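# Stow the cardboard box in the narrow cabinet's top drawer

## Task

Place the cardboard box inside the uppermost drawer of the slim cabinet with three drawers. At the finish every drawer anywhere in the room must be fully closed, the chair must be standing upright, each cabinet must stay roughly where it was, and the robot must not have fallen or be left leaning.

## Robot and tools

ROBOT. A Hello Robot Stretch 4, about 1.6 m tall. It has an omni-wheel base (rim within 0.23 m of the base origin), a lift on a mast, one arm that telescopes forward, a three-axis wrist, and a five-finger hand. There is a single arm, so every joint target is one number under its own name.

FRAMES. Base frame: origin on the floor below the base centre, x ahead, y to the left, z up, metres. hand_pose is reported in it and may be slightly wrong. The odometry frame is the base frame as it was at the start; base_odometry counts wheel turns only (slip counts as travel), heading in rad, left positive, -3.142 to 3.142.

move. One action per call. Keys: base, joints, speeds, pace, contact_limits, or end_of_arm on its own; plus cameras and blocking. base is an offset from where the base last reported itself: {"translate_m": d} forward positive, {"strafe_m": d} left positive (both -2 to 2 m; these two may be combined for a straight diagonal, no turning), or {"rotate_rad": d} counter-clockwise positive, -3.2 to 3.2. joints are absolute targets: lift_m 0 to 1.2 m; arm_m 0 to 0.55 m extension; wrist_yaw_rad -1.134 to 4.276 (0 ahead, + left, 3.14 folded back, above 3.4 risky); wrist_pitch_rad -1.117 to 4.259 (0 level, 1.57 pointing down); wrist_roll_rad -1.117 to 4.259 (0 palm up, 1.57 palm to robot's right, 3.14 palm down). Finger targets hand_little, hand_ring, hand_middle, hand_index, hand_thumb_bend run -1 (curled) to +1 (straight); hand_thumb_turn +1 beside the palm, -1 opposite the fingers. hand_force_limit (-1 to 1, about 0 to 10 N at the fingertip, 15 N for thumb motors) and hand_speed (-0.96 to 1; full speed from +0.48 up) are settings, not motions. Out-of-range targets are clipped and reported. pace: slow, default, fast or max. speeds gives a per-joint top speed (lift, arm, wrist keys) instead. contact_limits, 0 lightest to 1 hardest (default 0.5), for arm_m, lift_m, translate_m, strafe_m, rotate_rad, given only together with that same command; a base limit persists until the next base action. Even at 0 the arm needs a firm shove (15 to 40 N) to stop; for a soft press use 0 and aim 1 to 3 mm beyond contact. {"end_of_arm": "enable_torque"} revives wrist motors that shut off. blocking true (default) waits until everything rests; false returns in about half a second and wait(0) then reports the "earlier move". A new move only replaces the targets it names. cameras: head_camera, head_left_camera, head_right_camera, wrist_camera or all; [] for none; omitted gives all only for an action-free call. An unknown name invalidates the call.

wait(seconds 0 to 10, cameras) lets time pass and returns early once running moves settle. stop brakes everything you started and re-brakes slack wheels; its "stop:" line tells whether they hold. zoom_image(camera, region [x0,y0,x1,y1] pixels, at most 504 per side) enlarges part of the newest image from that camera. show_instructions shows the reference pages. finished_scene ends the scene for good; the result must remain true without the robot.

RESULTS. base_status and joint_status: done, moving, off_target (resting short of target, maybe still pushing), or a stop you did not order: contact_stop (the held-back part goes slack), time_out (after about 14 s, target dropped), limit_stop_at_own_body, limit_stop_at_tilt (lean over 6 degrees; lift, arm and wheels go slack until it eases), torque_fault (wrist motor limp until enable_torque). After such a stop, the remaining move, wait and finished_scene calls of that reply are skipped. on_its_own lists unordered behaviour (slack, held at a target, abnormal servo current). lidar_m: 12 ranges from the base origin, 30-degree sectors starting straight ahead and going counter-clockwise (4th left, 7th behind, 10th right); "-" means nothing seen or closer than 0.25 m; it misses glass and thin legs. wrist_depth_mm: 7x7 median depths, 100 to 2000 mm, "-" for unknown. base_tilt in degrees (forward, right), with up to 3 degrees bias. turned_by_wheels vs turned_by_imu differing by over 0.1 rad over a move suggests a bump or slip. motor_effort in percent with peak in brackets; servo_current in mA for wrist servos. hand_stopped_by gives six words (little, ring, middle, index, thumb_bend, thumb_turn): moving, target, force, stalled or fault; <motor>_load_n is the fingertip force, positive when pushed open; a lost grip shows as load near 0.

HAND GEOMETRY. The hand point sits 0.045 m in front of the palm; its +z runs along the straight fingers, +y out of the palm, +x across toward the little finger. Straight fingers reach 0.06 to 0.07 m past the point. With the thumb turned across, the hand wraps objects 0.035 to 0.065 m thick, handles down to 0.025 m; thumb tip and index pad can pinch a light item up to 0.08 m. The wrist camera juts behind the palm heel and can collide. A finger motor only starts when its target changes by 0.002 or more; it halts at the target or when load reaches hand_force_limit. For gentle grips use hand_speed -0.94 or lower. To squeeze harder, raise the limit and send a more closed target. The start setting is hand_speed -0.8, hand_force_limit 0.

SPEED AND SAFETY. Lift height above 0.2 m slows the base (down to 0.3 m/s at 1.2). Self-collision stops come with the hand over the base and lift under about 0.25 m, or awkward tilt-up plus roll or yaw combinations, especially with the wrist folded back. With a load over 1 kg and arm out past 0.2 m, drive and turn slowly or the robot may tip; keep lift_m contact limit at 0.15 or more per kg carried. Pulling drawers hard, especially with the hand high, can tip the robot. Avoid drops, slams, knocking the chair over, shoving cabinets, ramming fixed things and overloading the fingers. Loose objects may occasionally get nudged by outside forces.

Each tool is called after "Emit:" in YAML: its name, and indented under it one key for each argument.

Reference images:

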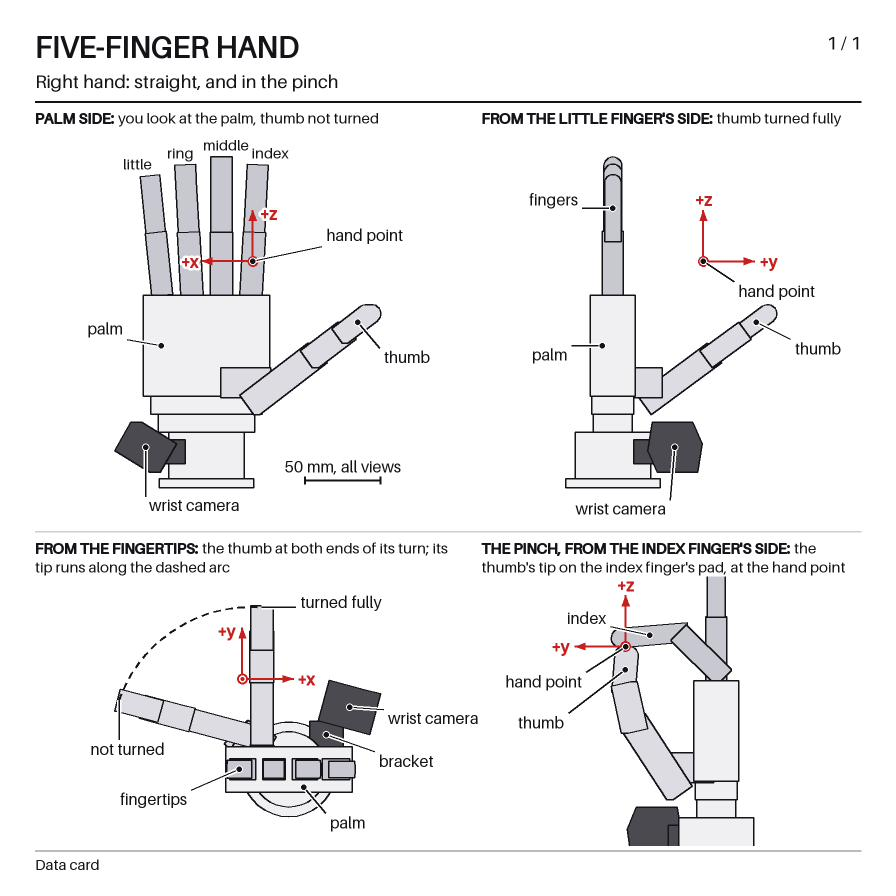

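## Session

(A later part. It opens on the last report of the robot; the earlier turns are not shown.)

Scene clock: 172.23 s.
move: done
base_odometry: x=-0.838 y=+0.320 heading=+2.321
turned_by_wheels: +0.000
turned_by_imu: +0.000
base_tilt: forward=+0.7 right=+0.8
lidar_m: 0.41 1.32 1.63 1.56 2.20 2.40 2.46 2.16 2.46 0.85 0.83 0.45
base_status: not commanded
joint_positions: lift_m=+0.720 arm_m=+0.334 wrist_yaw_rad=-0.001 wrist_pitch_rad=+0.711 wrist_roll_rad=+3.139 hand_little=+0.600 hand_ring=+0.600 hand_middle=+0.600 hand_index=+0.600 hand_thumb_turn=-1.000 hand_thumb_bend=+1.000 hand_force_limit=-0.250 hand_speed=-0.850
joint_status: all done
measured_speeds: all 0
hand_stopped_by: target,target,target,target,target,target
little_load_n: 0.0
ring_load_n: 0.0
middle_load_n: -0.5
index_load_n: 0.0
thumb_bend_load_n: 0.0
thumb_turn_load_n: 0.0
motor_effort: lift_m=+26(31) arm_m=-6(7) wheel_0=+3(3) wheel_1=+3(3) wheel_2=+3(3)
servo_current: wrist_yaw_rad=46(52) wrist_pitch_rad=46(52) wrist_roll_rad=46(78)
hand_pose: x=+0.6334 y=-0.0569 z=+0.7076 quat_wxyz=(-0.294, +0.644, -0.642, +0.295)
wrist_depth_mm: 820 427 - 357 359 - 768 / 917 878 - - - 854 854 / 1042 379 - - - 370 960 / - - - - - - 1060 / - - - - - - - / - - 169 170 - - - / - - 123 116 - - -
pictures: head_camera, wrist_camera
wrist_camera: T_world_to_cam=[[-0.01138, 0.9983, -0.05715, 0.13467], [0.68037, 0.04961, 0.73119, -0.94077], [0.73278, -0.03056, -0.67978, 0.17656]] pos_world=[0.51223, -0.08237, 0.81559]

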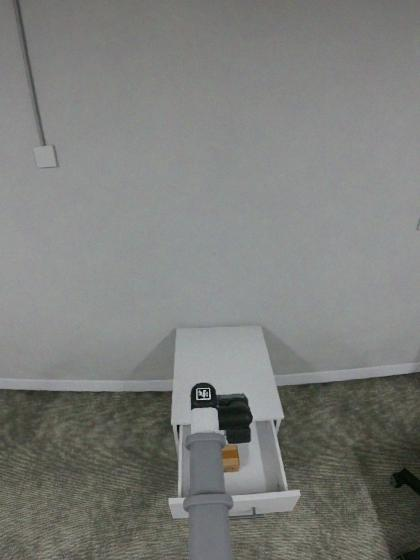

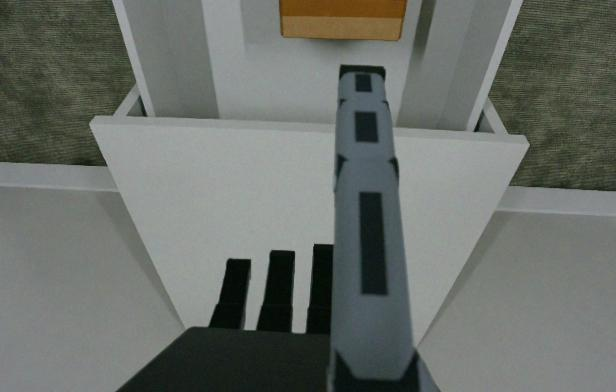

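Emit:
move:
  joints: {"arm_m": 0.1}

Emit:
move:
  joints: {"wrist_pitch_rad": 1.57, "lift_m": 0.6, "hand_speed": 0.0, "hand_index": 1.0, "hand_middle": 1.0, "hand_ring": 1.0, "hand_little": 1.0}

Emit:
move:
  joints: {"lift_m": 0.529}
  cameras: ["head_camera", "head_right_camera", "wrist_camera"]

Emit:
zoom_image:
  camera: "head_camera"
  region: [150, 400, 310, 560]

Scene clock: 174.80 s.
move: done
base_odometry: x=-0.838 y=+0.320 heading=+2.321
turned_by_wheels: +0.000
turned_by_imu: +0.000
base_tilt: forward=+0.6 right=+0.8
lidar_m: 0.41 1.31 1.65 1.55 2.21 2.39 2.48 2.15 2.45 0.86 0.82 0.45
base_status: not commanded
joint_positions: lift_m=+0.720 arm_m=+0.100 wrist_yaw_rad=-0.001 wrist_pitch_rad=+0.712 wrist_roll_rad=+3.139 hand_little=+0.600 hand_ring=+0.600 hand_middle=+0.600 hand_index=+0.600 hand_thumb_turn=-1.000 hand_thumb_bend=+1.000 hand_force_limit=-0.250 hand_speed=-0.850
joint_status: all done
measured_speeds: all 0
hand_stopped_by: target,target,target,target,target,target
little_load_n: 0.0
ring_load_n: 0.0
middle_load_n: 0.0
index_load_n: 0.0
thumb_bend_load_n: 0.0
thumb_turn_load_n: 0.0
motor_effort: lift_m=+26(26) arm_m=-7(12) wheel_0=+3(3) wheel_1=+3(3) wheel_2=+2(4)
servo_current: wrist_yaw_rad=46(52) wrist_pitch_rad=46(46) wrist_roll_rad=46(72)
hand_pose: x=+0.3994 y=-0.0569 z=+0.7075 quat_wxyz=(-0.294, +0.644, -0.642, +0.295)
wrist_depth_mm: 820 809 - 362 379 750 768 / 917 931 - - - - 842 / 1042 1025 - 496 - 976 976 / 1205 1182 559 521 - 1098 1118 / - - - - - - - / - - 169 170 - - - / - - 122 116 - - -
pictures: none

Scene clock: 176.33 s.
move: done
base_odometry: x=-0.838 y=+0.320 heading=+2.321
turned_by_wheels: +0.000
turned_by_imu: +0.000
base_tilt: forward=+0.6 right=+0.8
lidar_m: 0.41 1.32 1.62 1.56 2.22 2.39 2.47 2.14 2.47 0.85 0.86 0.45
base_status: not commanded
joint_positions: lift_m=+0.600 arm_m=+0.100 wrist_yaw_rad=-0.001 wrist_pitch_rad=+1.569 wrist_roll_rad=+3.139 hand_little=+1.000 hand_ring=+1.000 hand_middle=+1.000 hand_index=+1.000 hand_thumb_turn=-1.000 hand_thumb_bend=+1.000 hand_force_limit=-0.250 hand_speed=+0.000
joint_status: all done
measured_speeds: all 0
hand_stopped_by: target,target,target,target,target,target
little_load_n: 0.0
ring_load_n: 0.0
middle_load_n: 0.0
index_load_n: 0.0
thumb_bend_load_n: 0.0
thumb_turn_load_n: 0.0
motor_effort: lift_m=+16(26) arm_m=-6(6) wheel_0=+3(3) wheel_1=+3(3) wheel_2=+3(4)
servo_current: wrist_yaw_rad=39(52) wrist_pitch_rad=46(65) wrist_roll_rad=59(65)
hand_pose: x=+0.2112 y=-0.0567 z=+0.5571 quat_wxyz=(-0.001, +0.708, -0.706, +0.001)
wrist_depth_mm: 741 741 732 504 504 496 707 / 741 741 723 508 496 496 699 / 741 732 723 508 - 496 699 / 732 723 723 715 - 699 691 / 732 723 715 715 - 691 683 / 723 723 715 220 - 691 691 / 732 715 123 116 - - 691
pictures: none

Scene clock: 177.60 s.
move: done
base_odometry: x=-0.838 y=+0.320 heading=+2.321
turned_by_wheels: +0.000
turned_by_imu: +0.000
base_tilt: forward=+0.6 right=+0.8
lidar_m: 0.40 1.30 1.62 1.55 2.23 2.40 2.46 2.15 2.47 0.84 0.84 0.45
base_status: not commanded
joint_positions: lift_m=+0.529 arm_m=+0.100 wrist_yaw_rad=-0.001 wrist_pitch_rad=+1.569 wrist_roll_rad=+3.139 hand_little=+1.000 hand_ring=+1.000 hand_middle=+1.000 hand_index=+1.000 hand_thumb_turn=-1.000 hand_thumb_bend=+1.000 hand_force_limit=-0.250 hand_speed=+0.000
joint_status: all done
measured_speeds: all 0
hand_stopped_by: target,target,target,target,target,target
little_load_n: -0.5
ring_load_n: 0.0
middle_load_n: 0.0
index_load_n: 0.0
thumb_bend_load_n: 0.0
thumb_turn_load_n: 0.0
motor_effort: lift_m=+15(18) arm_m=-6(6) wheel_0=+3(3) wheel_1=+3(3) wheel_2=+3(3)
servo_current: wrist_yaw_rad=33(46) wrist_pitch_rad=46(52) wrist_roll_rad=39(65)
hand_pose: x=+0.2112 y=-0.0567 z=+0.4861 quat_wxyz=(-0.001, +0.708, -0.706, +0.001)
wrist_depth_mm: 668 661 654 436 430 427 421 / 668 661 654 436 424 424 627 / 668 654 647 433 - 427 634 / 661 654 647 640 - 627 621 / 654 654 640 634 - 627 627 / 654 647 640 220 - 621 621 / 654 640 123 116 - - 621
wrist_camera: T_world_to_cam=[[-0.05033, 0.99834, -0.02811, 0.11111], [0.99814, 0.04932, -0.03581, -0.1859], [-0.03436, -0.02986, -0.99896, 0.65261]] pos_world=[0.21357, -0.08227, 0.6484]

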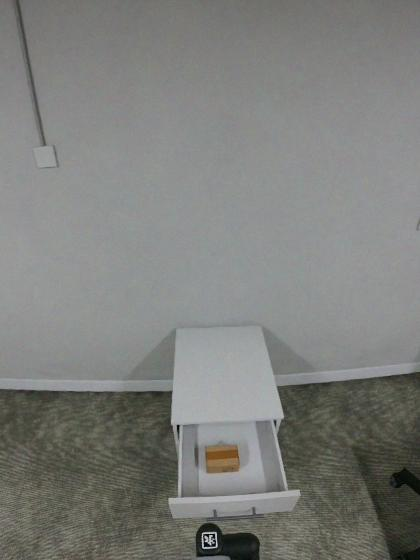

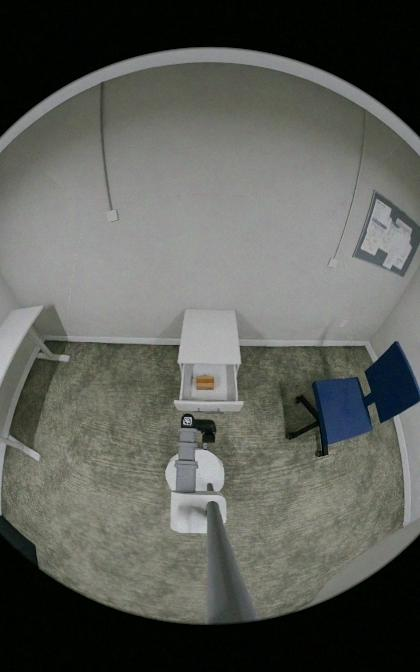

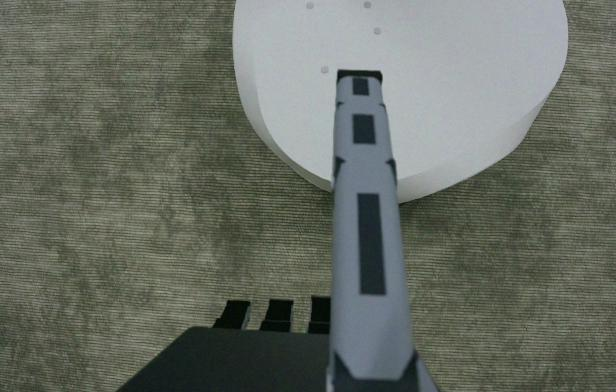

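Scaled by 3.150 from the camera's image (finer frame: 1200x1600).

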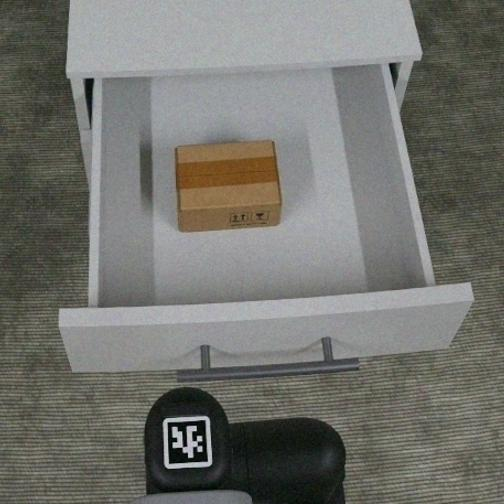

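Emit:
move:
  joints: {"arm_m": 0.2}
  pace: "slow"

Emit:
move:
  joints: {"arm_m": 0.48}
  pace: "slow"
  cameras: ["head_camera", "wrist_camera"]

Emit:
zoom_image:
  camera: "head_camera"
  region: [150, 330, 310, 490]

Scene clock: 180.27 s.
move: done
base_odometry: x=-0.838 y=+0.320 heading=+2.321
turned_by_wheels: +0.000
turned_by_imu: +0.000
base_tilt: forward=+0.6 right=+0.7
lidar_m: 0.41 1.32 1.63 1.54 2.18 2.39 2.46 2.13 2.44 0.85 0.86 0.46
base_status: not commanded
joint_positions: lift_m=+0.529 arm_m=+0.200 wrist_yaw_rad=-0.001 wrist_pitch_rad=+1.569 wrist_roll_rad=+3.139 hand_little=+1.000 hand_ring=+1.000 hand_middle=+1.000 hand_index=+1.000 hand_thumb_turn=-1.000 hand_thumb_bend=+1.000 hand_force_limit=-0.250 hand_speed=+0.000
joint_status: all done
measured_speeds: all 0
hand_stopped_by: target,target,target,target,target,target
little_load_n: 0.0
ring_load_n: 0.0
middle_load_n: 0.0
index_load_n: 0.0
thumb_bend_load_n: 0.0
thumb_turn_load_n: 0.0
motor_effort: lift_m=+15(16) arm_m=+7(12) wheel_0=+3(3) wheel_1=+2(3) wheel_2=+3(4)
servo_current: wrist_yaw_rad=39(52) wrist_pitch_rad=46(52) wrist_roll_rad=33(78)
hand_pose: x=+0.3108 y=-0.0567 z=+0.4861 quat_wxyz=(-0.001, +0.708, -0.706, +0.001)
wrist_depth_mm: 661 661 654 433 433 427 627 / 661 654 654 455 430 445 634 / 668 654 647 647 - 627 627 / 661 654 647 640 - 640 627 / 661 654 640 634 - 627 621 / 661 647 640 220 - 621 621 / - 640 123 116 - - 615
pictures: none

Scene clock: 184.33 s.
move: done
base_odometry: x=-0.838 y=+0.320 heading=+2.321
turned_by_wheels: +0.000
turned_by_imu: +0.000
base_tilt: forward=+0.7 right=+0.8
lidar_m: 0.69 1.31 1.63 1.56 2.21 2.38 2.46 2.13 2.46 0.83 0.84 0.75
base_status: not commanded
joint_positions: lift_m=+0.529 arm_m=+0.480 wrist_yaw_rad=-0.001 wrist_pitch_rad=+1.571 wrist_roll_rad=+3.139 hand_little=+1.000 hand_ring=+1.000 hand_middle=+1.000 hand_index=+1.000 hand_thumb_turn=-1.000 hand_thumb_bend=+1.000 hand_force_limit=-0.250 hand_speed=+0.000
joint_status: all done
measured_speeds: all 0
hand_stopped_by: target,target,target,target,target,target
little_load_n: 0.0
ring_load_n: 0.0
middle_load_n: 0.0
index_load_n: 0.0
thumb_bend_load_n: 0.0
thumb_turn_load_n: 0.0
motor_effort: lift_m=+16(16) arm_m=+7(11) wheel_0=+3(3) wheel_1=+3(3) wheel_2=+2(4)
servo_current: wrist_yaw_rad=46(52) wrist_pitch_rad=46(52) wrist_roll_rad=65(78)
hand_pose: x=+0.5903 y=-0.0567 z=+0.4862 quat_wxyz=(+0.000, +0.708, -0.706, +0.000)
wrist_depth_mm: 668 661 654 661 640 640 627 / 661 661 647 647 634 640 627 / 661 654 647 647 - 634 627 / 661 654 647 640 - 627 627 / 654 647 647 640 - 634 627 / 654 647 200 198 - 621 621 / 654 301 123 116 - - 615
wrist_camera: T_world_to_cam=[[-0.05041, 0.99834, -0.02798, 0.13018], [0.99805, 0.04932, -0.03831, -0.56302], [-0.03686, -0.02986, -0.99887, 0.66717]] pos_world=[0.59307, -0.08227, 0.64849]

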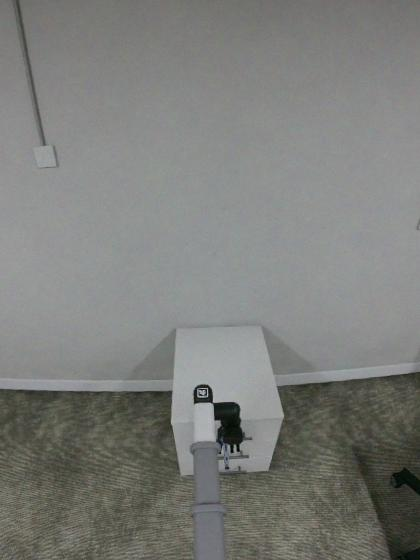

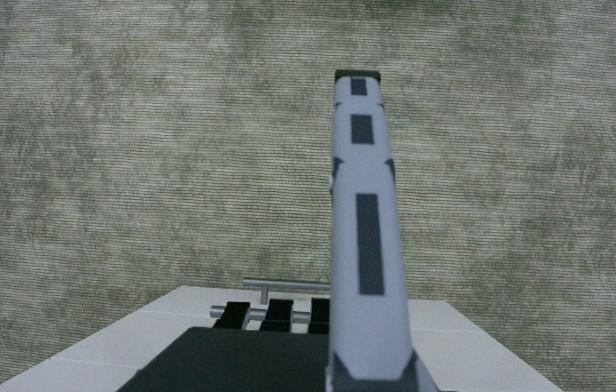

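Scaled by 3.150 from the camera's image (finer frame: 1200x1600).

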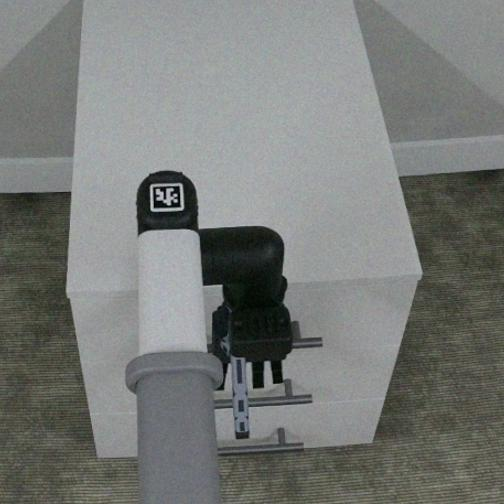

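Emit:
move:
  joints: {"arm_m": 0.53}
  speeds: {"arm_m": 0.05}
  contact_limits: {"arm_m": 0.0}
  cameras: ["head_camera", "wrist_camera"]

Emit:
zoom_image:
  camera: "head_camera"
  region: [150, 330, 310, 490]

Scene clock: 186.00 s.
move: done
base_odometry: x=-0.838 y=+0.320 heading=+2.321
turned_by_wheels: +0.000
turned_by_imu: +0.000
base_tilt: forward=+0.6 right=+0.8
lidar_m: 0.69 1.30 1.62 1.56 2.22 2.40 2.45 2.12 2.45 0.84 0.88 0.73
base_status: not commanded
joint_positions: lift_m=+0.529 arm_m=+0.530 wrist_yaw_rad=-0.001 wrist_pitch_rad=+1.575 wrist_roll_rad=+3.139 hand_little=+1.000 hand_ring=+1.000 hand_middle=+1.000 hand_index=+0.999 hand_thumb_turn=-1.000 hand_thumb_bend=+1.000 hand_force_limit=-0.250 hand_speed=+0.000
joint_status: all done
measured_speeds: all 0
hand_stopped_by: target,target,target,target,target,target
little_load_n: 0.0
ring_load_n: -3.0
middle_load_n: 0.0
index_load_n: -7.0
thumb_bend_load_n: 0.0
thumb_turn_load_n: 0.0
motor_effort: lift_m=+16(16) arm_m=+8(10) wheel_0=+3(3) wheel_1=+2(3) wheel_2=+3(3)
servo_current: wrist_yaw_rad=39(52) wrist_pitch_rad=46(52) wrist_roll_rad=59(72)
contact_limits: arm_m 0
hand_pose: x=+0.6393 y=-0.0567 z=+0.4865 quat_wxyz=(+0.002, +0.708, -0.706, -0.002)
wrist_depth_mm: 683 676 676 661 661 661 654 / 683 676 668 661 654 647 640 / 668 661 661 654 - 640 640 / 661 654 654 647 - 627 621 / 654 654 640 640 - 621 621 / 647 325 210 198 - 615 609 / - - 122 116 - - -
wrist_camera: T_world_to_cam=[[-0.05052, 0.99834, -0.02777, 0.13262], [0.99788, 0.04932, -0.0425, -0.60969], [-0.04106, -0.02986, -0.99871, 0.67188]] pos_world=[0.64268, -0.08227, 0.64878]

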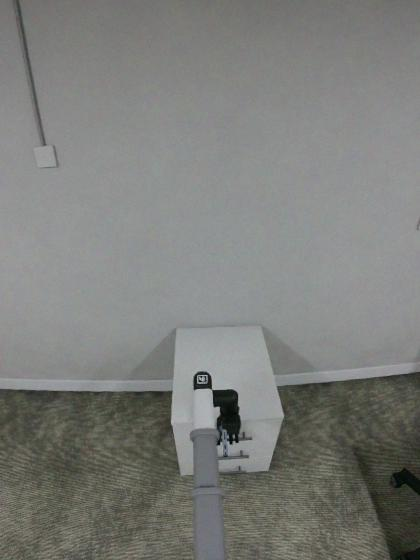

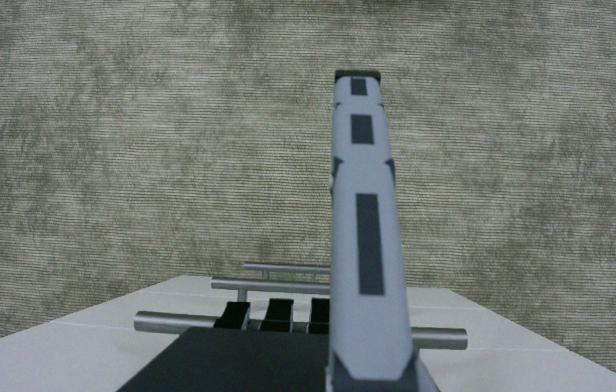

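Scaled by 3.150 from the camera's image (finer frame: 1200x1600).

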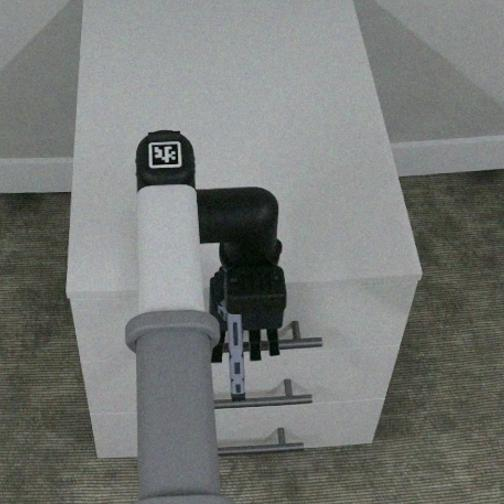

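Emit:
move:
  joints: {"arm_m": 0.4}
  pace: "slow"
  cameras: ["wrist_camera"]

Emit:
move:
  joints: {"arm_m": 0.1, "lift_m": 0.6}
  cameras: ["all"]

Emit:
zoom_image:
  camera: "head_camera"
  region: [160, 400, 300, 500]

Scene clock: 189.17 s.
move: done
base_odometry: x=-0.838 y=+0.320 heading=+2.321
turned_by_wheels: +0.000
turned_by_imu: +0.000
base_tilt: forward=+0.6 right=+0.8
lidar_m: 0.68 1.32 1.63 1.55 2.21 2.39 2.45 2.13 2.45 0.84 0.85 0.71
base_status: not commanded
joint_positions: lift_m=+0.529 arm_m=+0.400 wrist_yaw_rad=-0.001 wrist_pitch_rad=+1.571 wrist_roll_rad=+3.139 hand_little=+1.000 hand_ring=+1.000 hand_middle=+1.000 hand_index=+1.000 hand_thumb_turn=-1.000 hand_thumb_bend=+1.000 hand_force_limit=-0.250 hand_speed=+0.000
joint_status: all done
measured_speeds: all 0
hand_stopped_by: target,target,target,target,target,target
little_load_n: 0.0
ring_load_n: 0.0
middle_load_n: 0.0
index_load_n: 0.0
thumb_bend_load_n: -0.5
thumb_turn_load_n: 0.0
motor_effort: lift_m=+16(16) arm_m=-6(12) wheel_0=+3(3) wheel_1=+3(3) wheel_2=+3(3)
servo_current: wrist_yaw_rad=33(52) wrist_pitch_rad=46(52) wrist_roll_rad=46(72)
hand_pose: x=+0.5107 y=-0.0567 z=+0.4862 quat_wxyz=(+0.000, +0.708, -0.706, +0.000)
wrist_depth_mm: 668 661 654 654 647 634 634 / 668 654 647 647 640 634 627 / 661 654 654 640 - 627 621 / 654 647 647 640 - 634 621 / 654 654 647 634 - 627 627 / 654 647 640 640 - 621 615 / 647 647 123 116 - - 621
wrist_camera: T_world_to_cam=[[-0.0504, 0.99834, -0.02799, 0.12616], [0.99805, 0.04932, -0.03821, -0.48354], [-0.03676, -0.02986, -0.99888, 0.66418]] pos_world=[0.51337, -0.08227, 0.64849]

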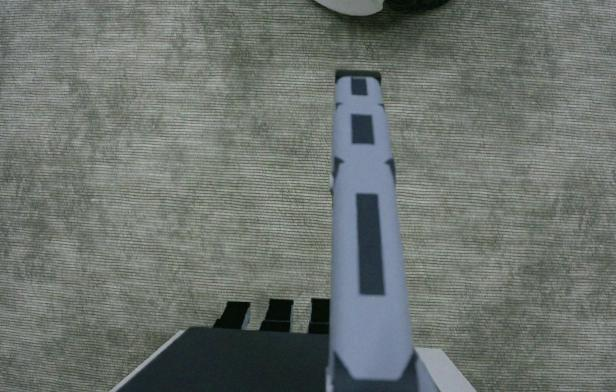

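Scene clock: 191.17 s.
move: done
base_odometry: x=-0.838 y=+0.320 heading=+2.321
turned_by_wheels: +0.000
turned_by_imu: +0.000
base_tilt: forward=+0.6 right=+0.8
lidar_m: 0.70 1.32 1.63 1.56 2.20 2.40 2.46 2.16 2.43 0.85 0.85 0.74
base_status: not commanded
joint_positions: lift_m=+0.600 arm_m=+0.100 wrist_yaw_rad=-0.001 wrist_pitch_rad=+1.571 wrist_roll_rad=+3.139 hand_little=+1.000 hand_ring=+1.000 hand_middle=+1.000 hand_index=+1.000 hand_thumb_turn=-1.000 hand_thumb_bend=+1.000 hand_force_limit=-0.250 hand_speed=+0.000
joint_status: all done
measured_speeds: all 0
hand_stopped_by: target,target,target,target,target,target
little_load_n: 0.0
ring_load_n: 0.0
middle_load_n: 0.0
index_load_n: 0.0
thumb_bend_load_n: 0.0
thumb_turn_load_n: 0.0
motor_effort: lift_m=+26(30) arm_m=-6(12) wheel_0=+3(3) wheel_1=+3(3) wheel_2=+3(4)
servo_current: wrist_yaw_rad=46(52) wrist_pitch_rad=46(52) wrist_roll_rad=52(65)
hand_pose: x=+0.2107 y=-0.0567 z=+0.5564 quat_wxyz=(+0.000, +0.708, -0.706, +0.000)
wrist_depth_mm: 750 732 723 504 504 496 699 / 732 732 723 504 496 500 691 / 741 732 732 504 - 496 699 / 741 723 715 707 - 699 699 / 732 723 715 707 - 707 699 / 732 732 707 707 - 691 683 / 723 707 122 116 - - 683
pictures: head_camera, head_left_camera, head_right_camera, wrist_camera
wrist_camera: T_world_to_cam=[[-0.05039, 0.99834, -0.02801, 0.11302], [0.99806, 0.04932, -0.03791, -0.18176], [-0.03646, -0.02986, -0.99889, 0.72322]] pos_world=[0.21347, -0.08227, 0.71869]

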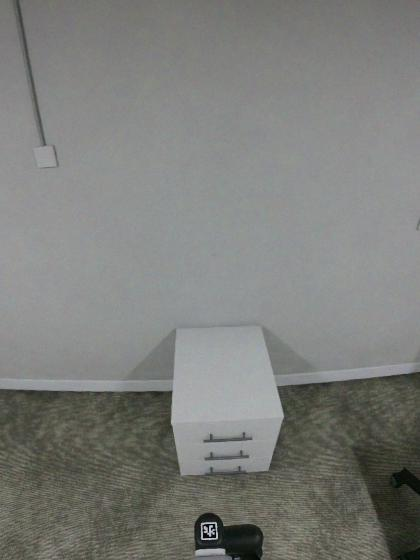

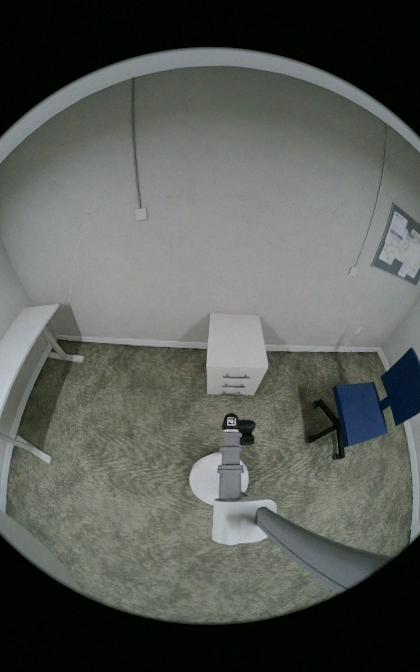

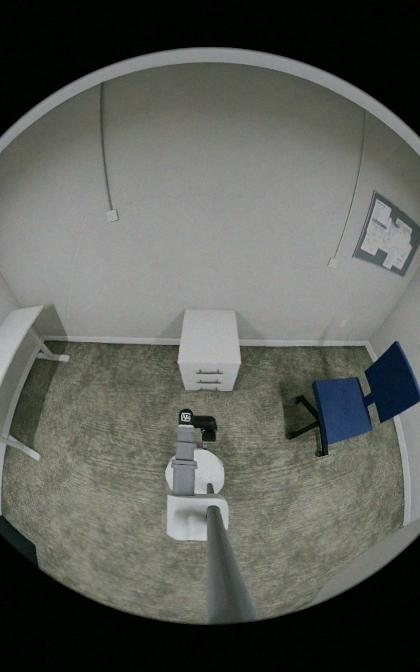

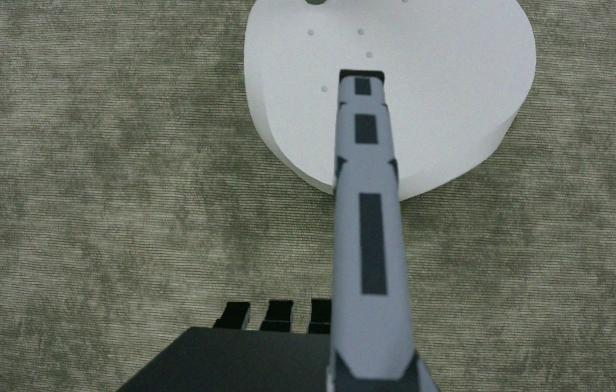

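Scaled by 3.600 from the camera's image (finer frame: 1200x1600).

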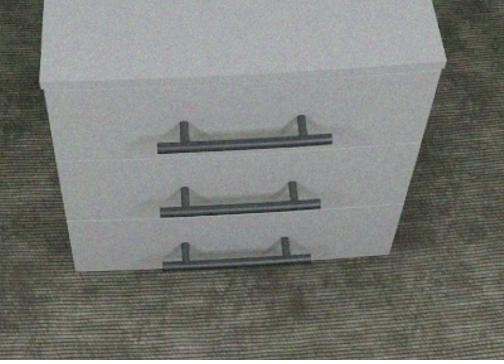

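Emit:
move:
  base: {"rotate_rad": -2.5}
  joints: {"arm_m": 0.0}
  pace: "fast"
  cameras: ["head_camera", "head_right_camera"]

Emit:
zoom_image:
  camera: "head_camera"
  region: [100, 100, 420, 450]

Emit:
move:
  base: {"rotate_rad": -1.4}
  pace: "fast"
  cameras: ["head_camera"]

Emit:
zoom_image:
  camera: "head_camera"
  region: [100, 100, 420, 450]

Scene clock: 194.73 s.
move: done
base_odometry: x=-0.838 y=+0.320 heading=-0.179
turned_by_wheels: -2.500
turned_by_imu: -2.484
base_tilt: forward=+0.7 right=+0.7
lidar_m: 2.15 2.36 0.81 0.94 0.69 0.69 1.38 1.62 1.58 2.22 2.48 2.11
base_status: done
joint_positions: lift_m=+0.600 arm_m=+0.000 wrist_yaw_rad=-0.001 wrist_pitch_rad=+1.570 wrist_roll_rad=+3.139 hand_little=+1.000 hand_ring=+1.000 hand_middle=+1.000 hand_index=+1.000 hand_thumb_turn=-1.000 hand_thumb_bend=+1.000 hand_force_limit=-0.250 hand_speed=+0.000
joint_status: all done
measured_speeds: all 0
hand_stopped_by: target,target,target,target,target,target
little_load_n: 0.0
ring_load_n: 0.0
middle_load_n: 0.0
index_load_n: 0.0
thumb_bend_load_n: 0.0
thumb_turn_load_n: 0.0
motor_effort: lift_m=+26(26) arm_m=-6(11) wheel_0=+2(10) wheel_1=+1(13) wheel_2=+2(12)
servo_current: wrist_yaw_rad=33(46) wrist_pitch_rad=46(52) wrist_roll_rad=72(72)
hand_pose: x=+0.1109 y=-0.0567 z=+0.5563 quat_wxyz=(+0.000, +0.708, -0.706, +0.000)
wrist_depth_mm: 741 732 732 504 500 500 699 / 732 723 715 504 500 496 699 / 732 732 715 500 - 492 691 / 732 732 723 500 - 496 691 / 732 723 715 715 - 699 699 / 723 723 715 707 - 691 691 / 723 723 123 116 - - 691

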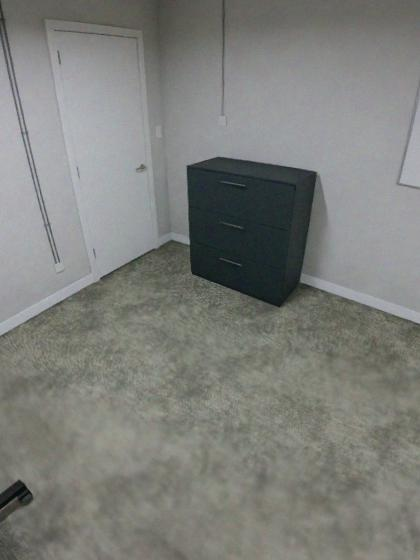

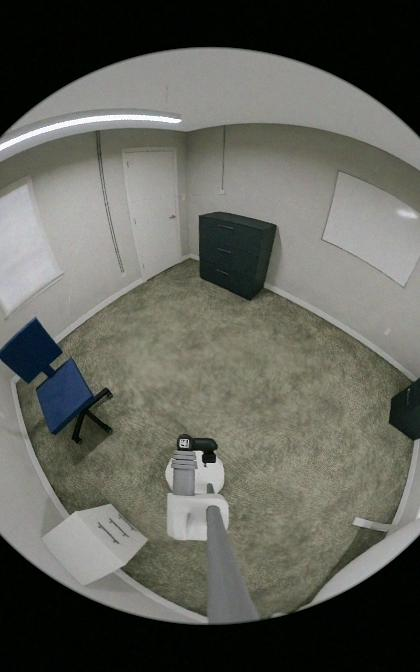

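Scaled by 1.440 from the camera's image (finer frame: 1200x1600).

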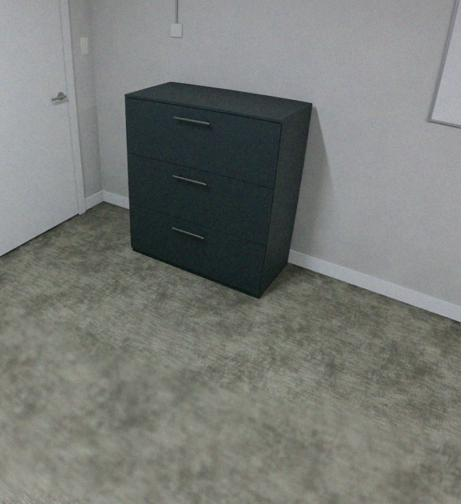

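Scene clock: 196.43 s.
move: done
base_odometry: x=-0.838 y=+0.320 heading=-1.578
turned_by_wheels: -1.400
turned_by_imu: -1.389
base_tilt: forward=+0.6 right=+0.8
lidar_m: 2.19 2.46 2.13 2.40 2.30 0.85 1.43 0.69 0.73 1.55 1.55 1.57
base_status: done
joint_positions: lift_m=+0.600 arm_m=+0.000 wrist_yaw_rad=-0.001 wrist_pitch_rad=+1.570 wrist_roll_rad=+3.139 hand_little=+1.000 hand_ring=+1.000 hand_middle=+1.000 hand_index=+1.000 hand_thumb_turn=-1.000 hand_thumb_bend=+1.000 hand_force_limit=-0.250 hand_speed=+0.000
joint_status: not commanded
measured_speeds: all 0
hand_stopped_by: target,target,target,target,target,target
little_load_n: 0.0
ring_load_n: 0.0
middle_load_n: 0.0
index_load_n: 0.0
thumb_bend_load_n: 0.0
thumb_turn_load_n: 0.0
motor_effort: lift_m=+26(26) arm_m=-6(7) wheel_0=+2(13) wheel_1=+1(14) wheel_2=+1(12)
servo_current: wrist_yaw_rad=39(46) wrist_pitch_rad=46(46) wrist_roll_rad=33(65)
hand_pose: x=+0.1109 y=-0.0567 z=+0.5563 quat_wxyz=(+0.000, +0.708, -0.706, +0.000)
wrist_depth_mm: 741 732 723 504 500 504 699 / 741 732 723 504 496 492 699 / 732 723 715 504 - 496 699 / 732 715 723 500 - 492 699 / 732 723 715 707 - 699 691 / 723 715 715 707 - 699 691 / 723 715 123 116 - - 691

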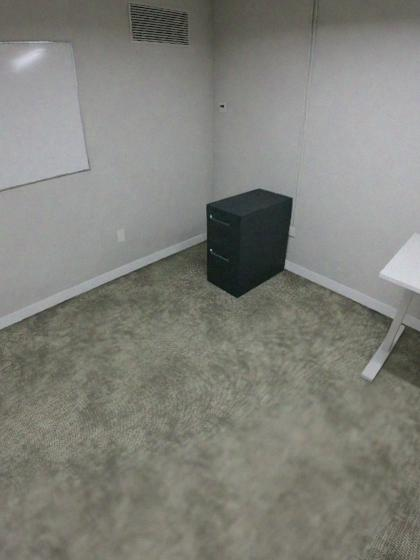

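Scaled by 1.440 from the camera's image (finer frame: 1200x1600).

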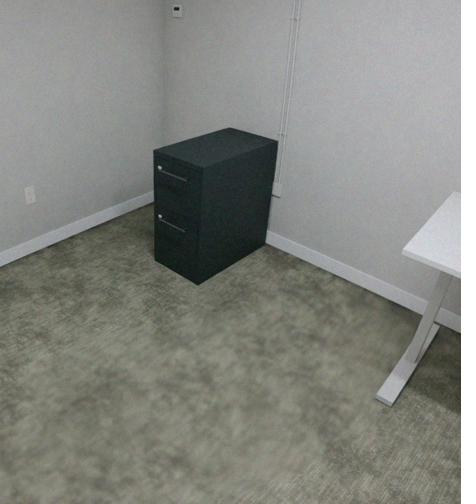

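Emit:
finished_scene:

The scene is finished: the task was done.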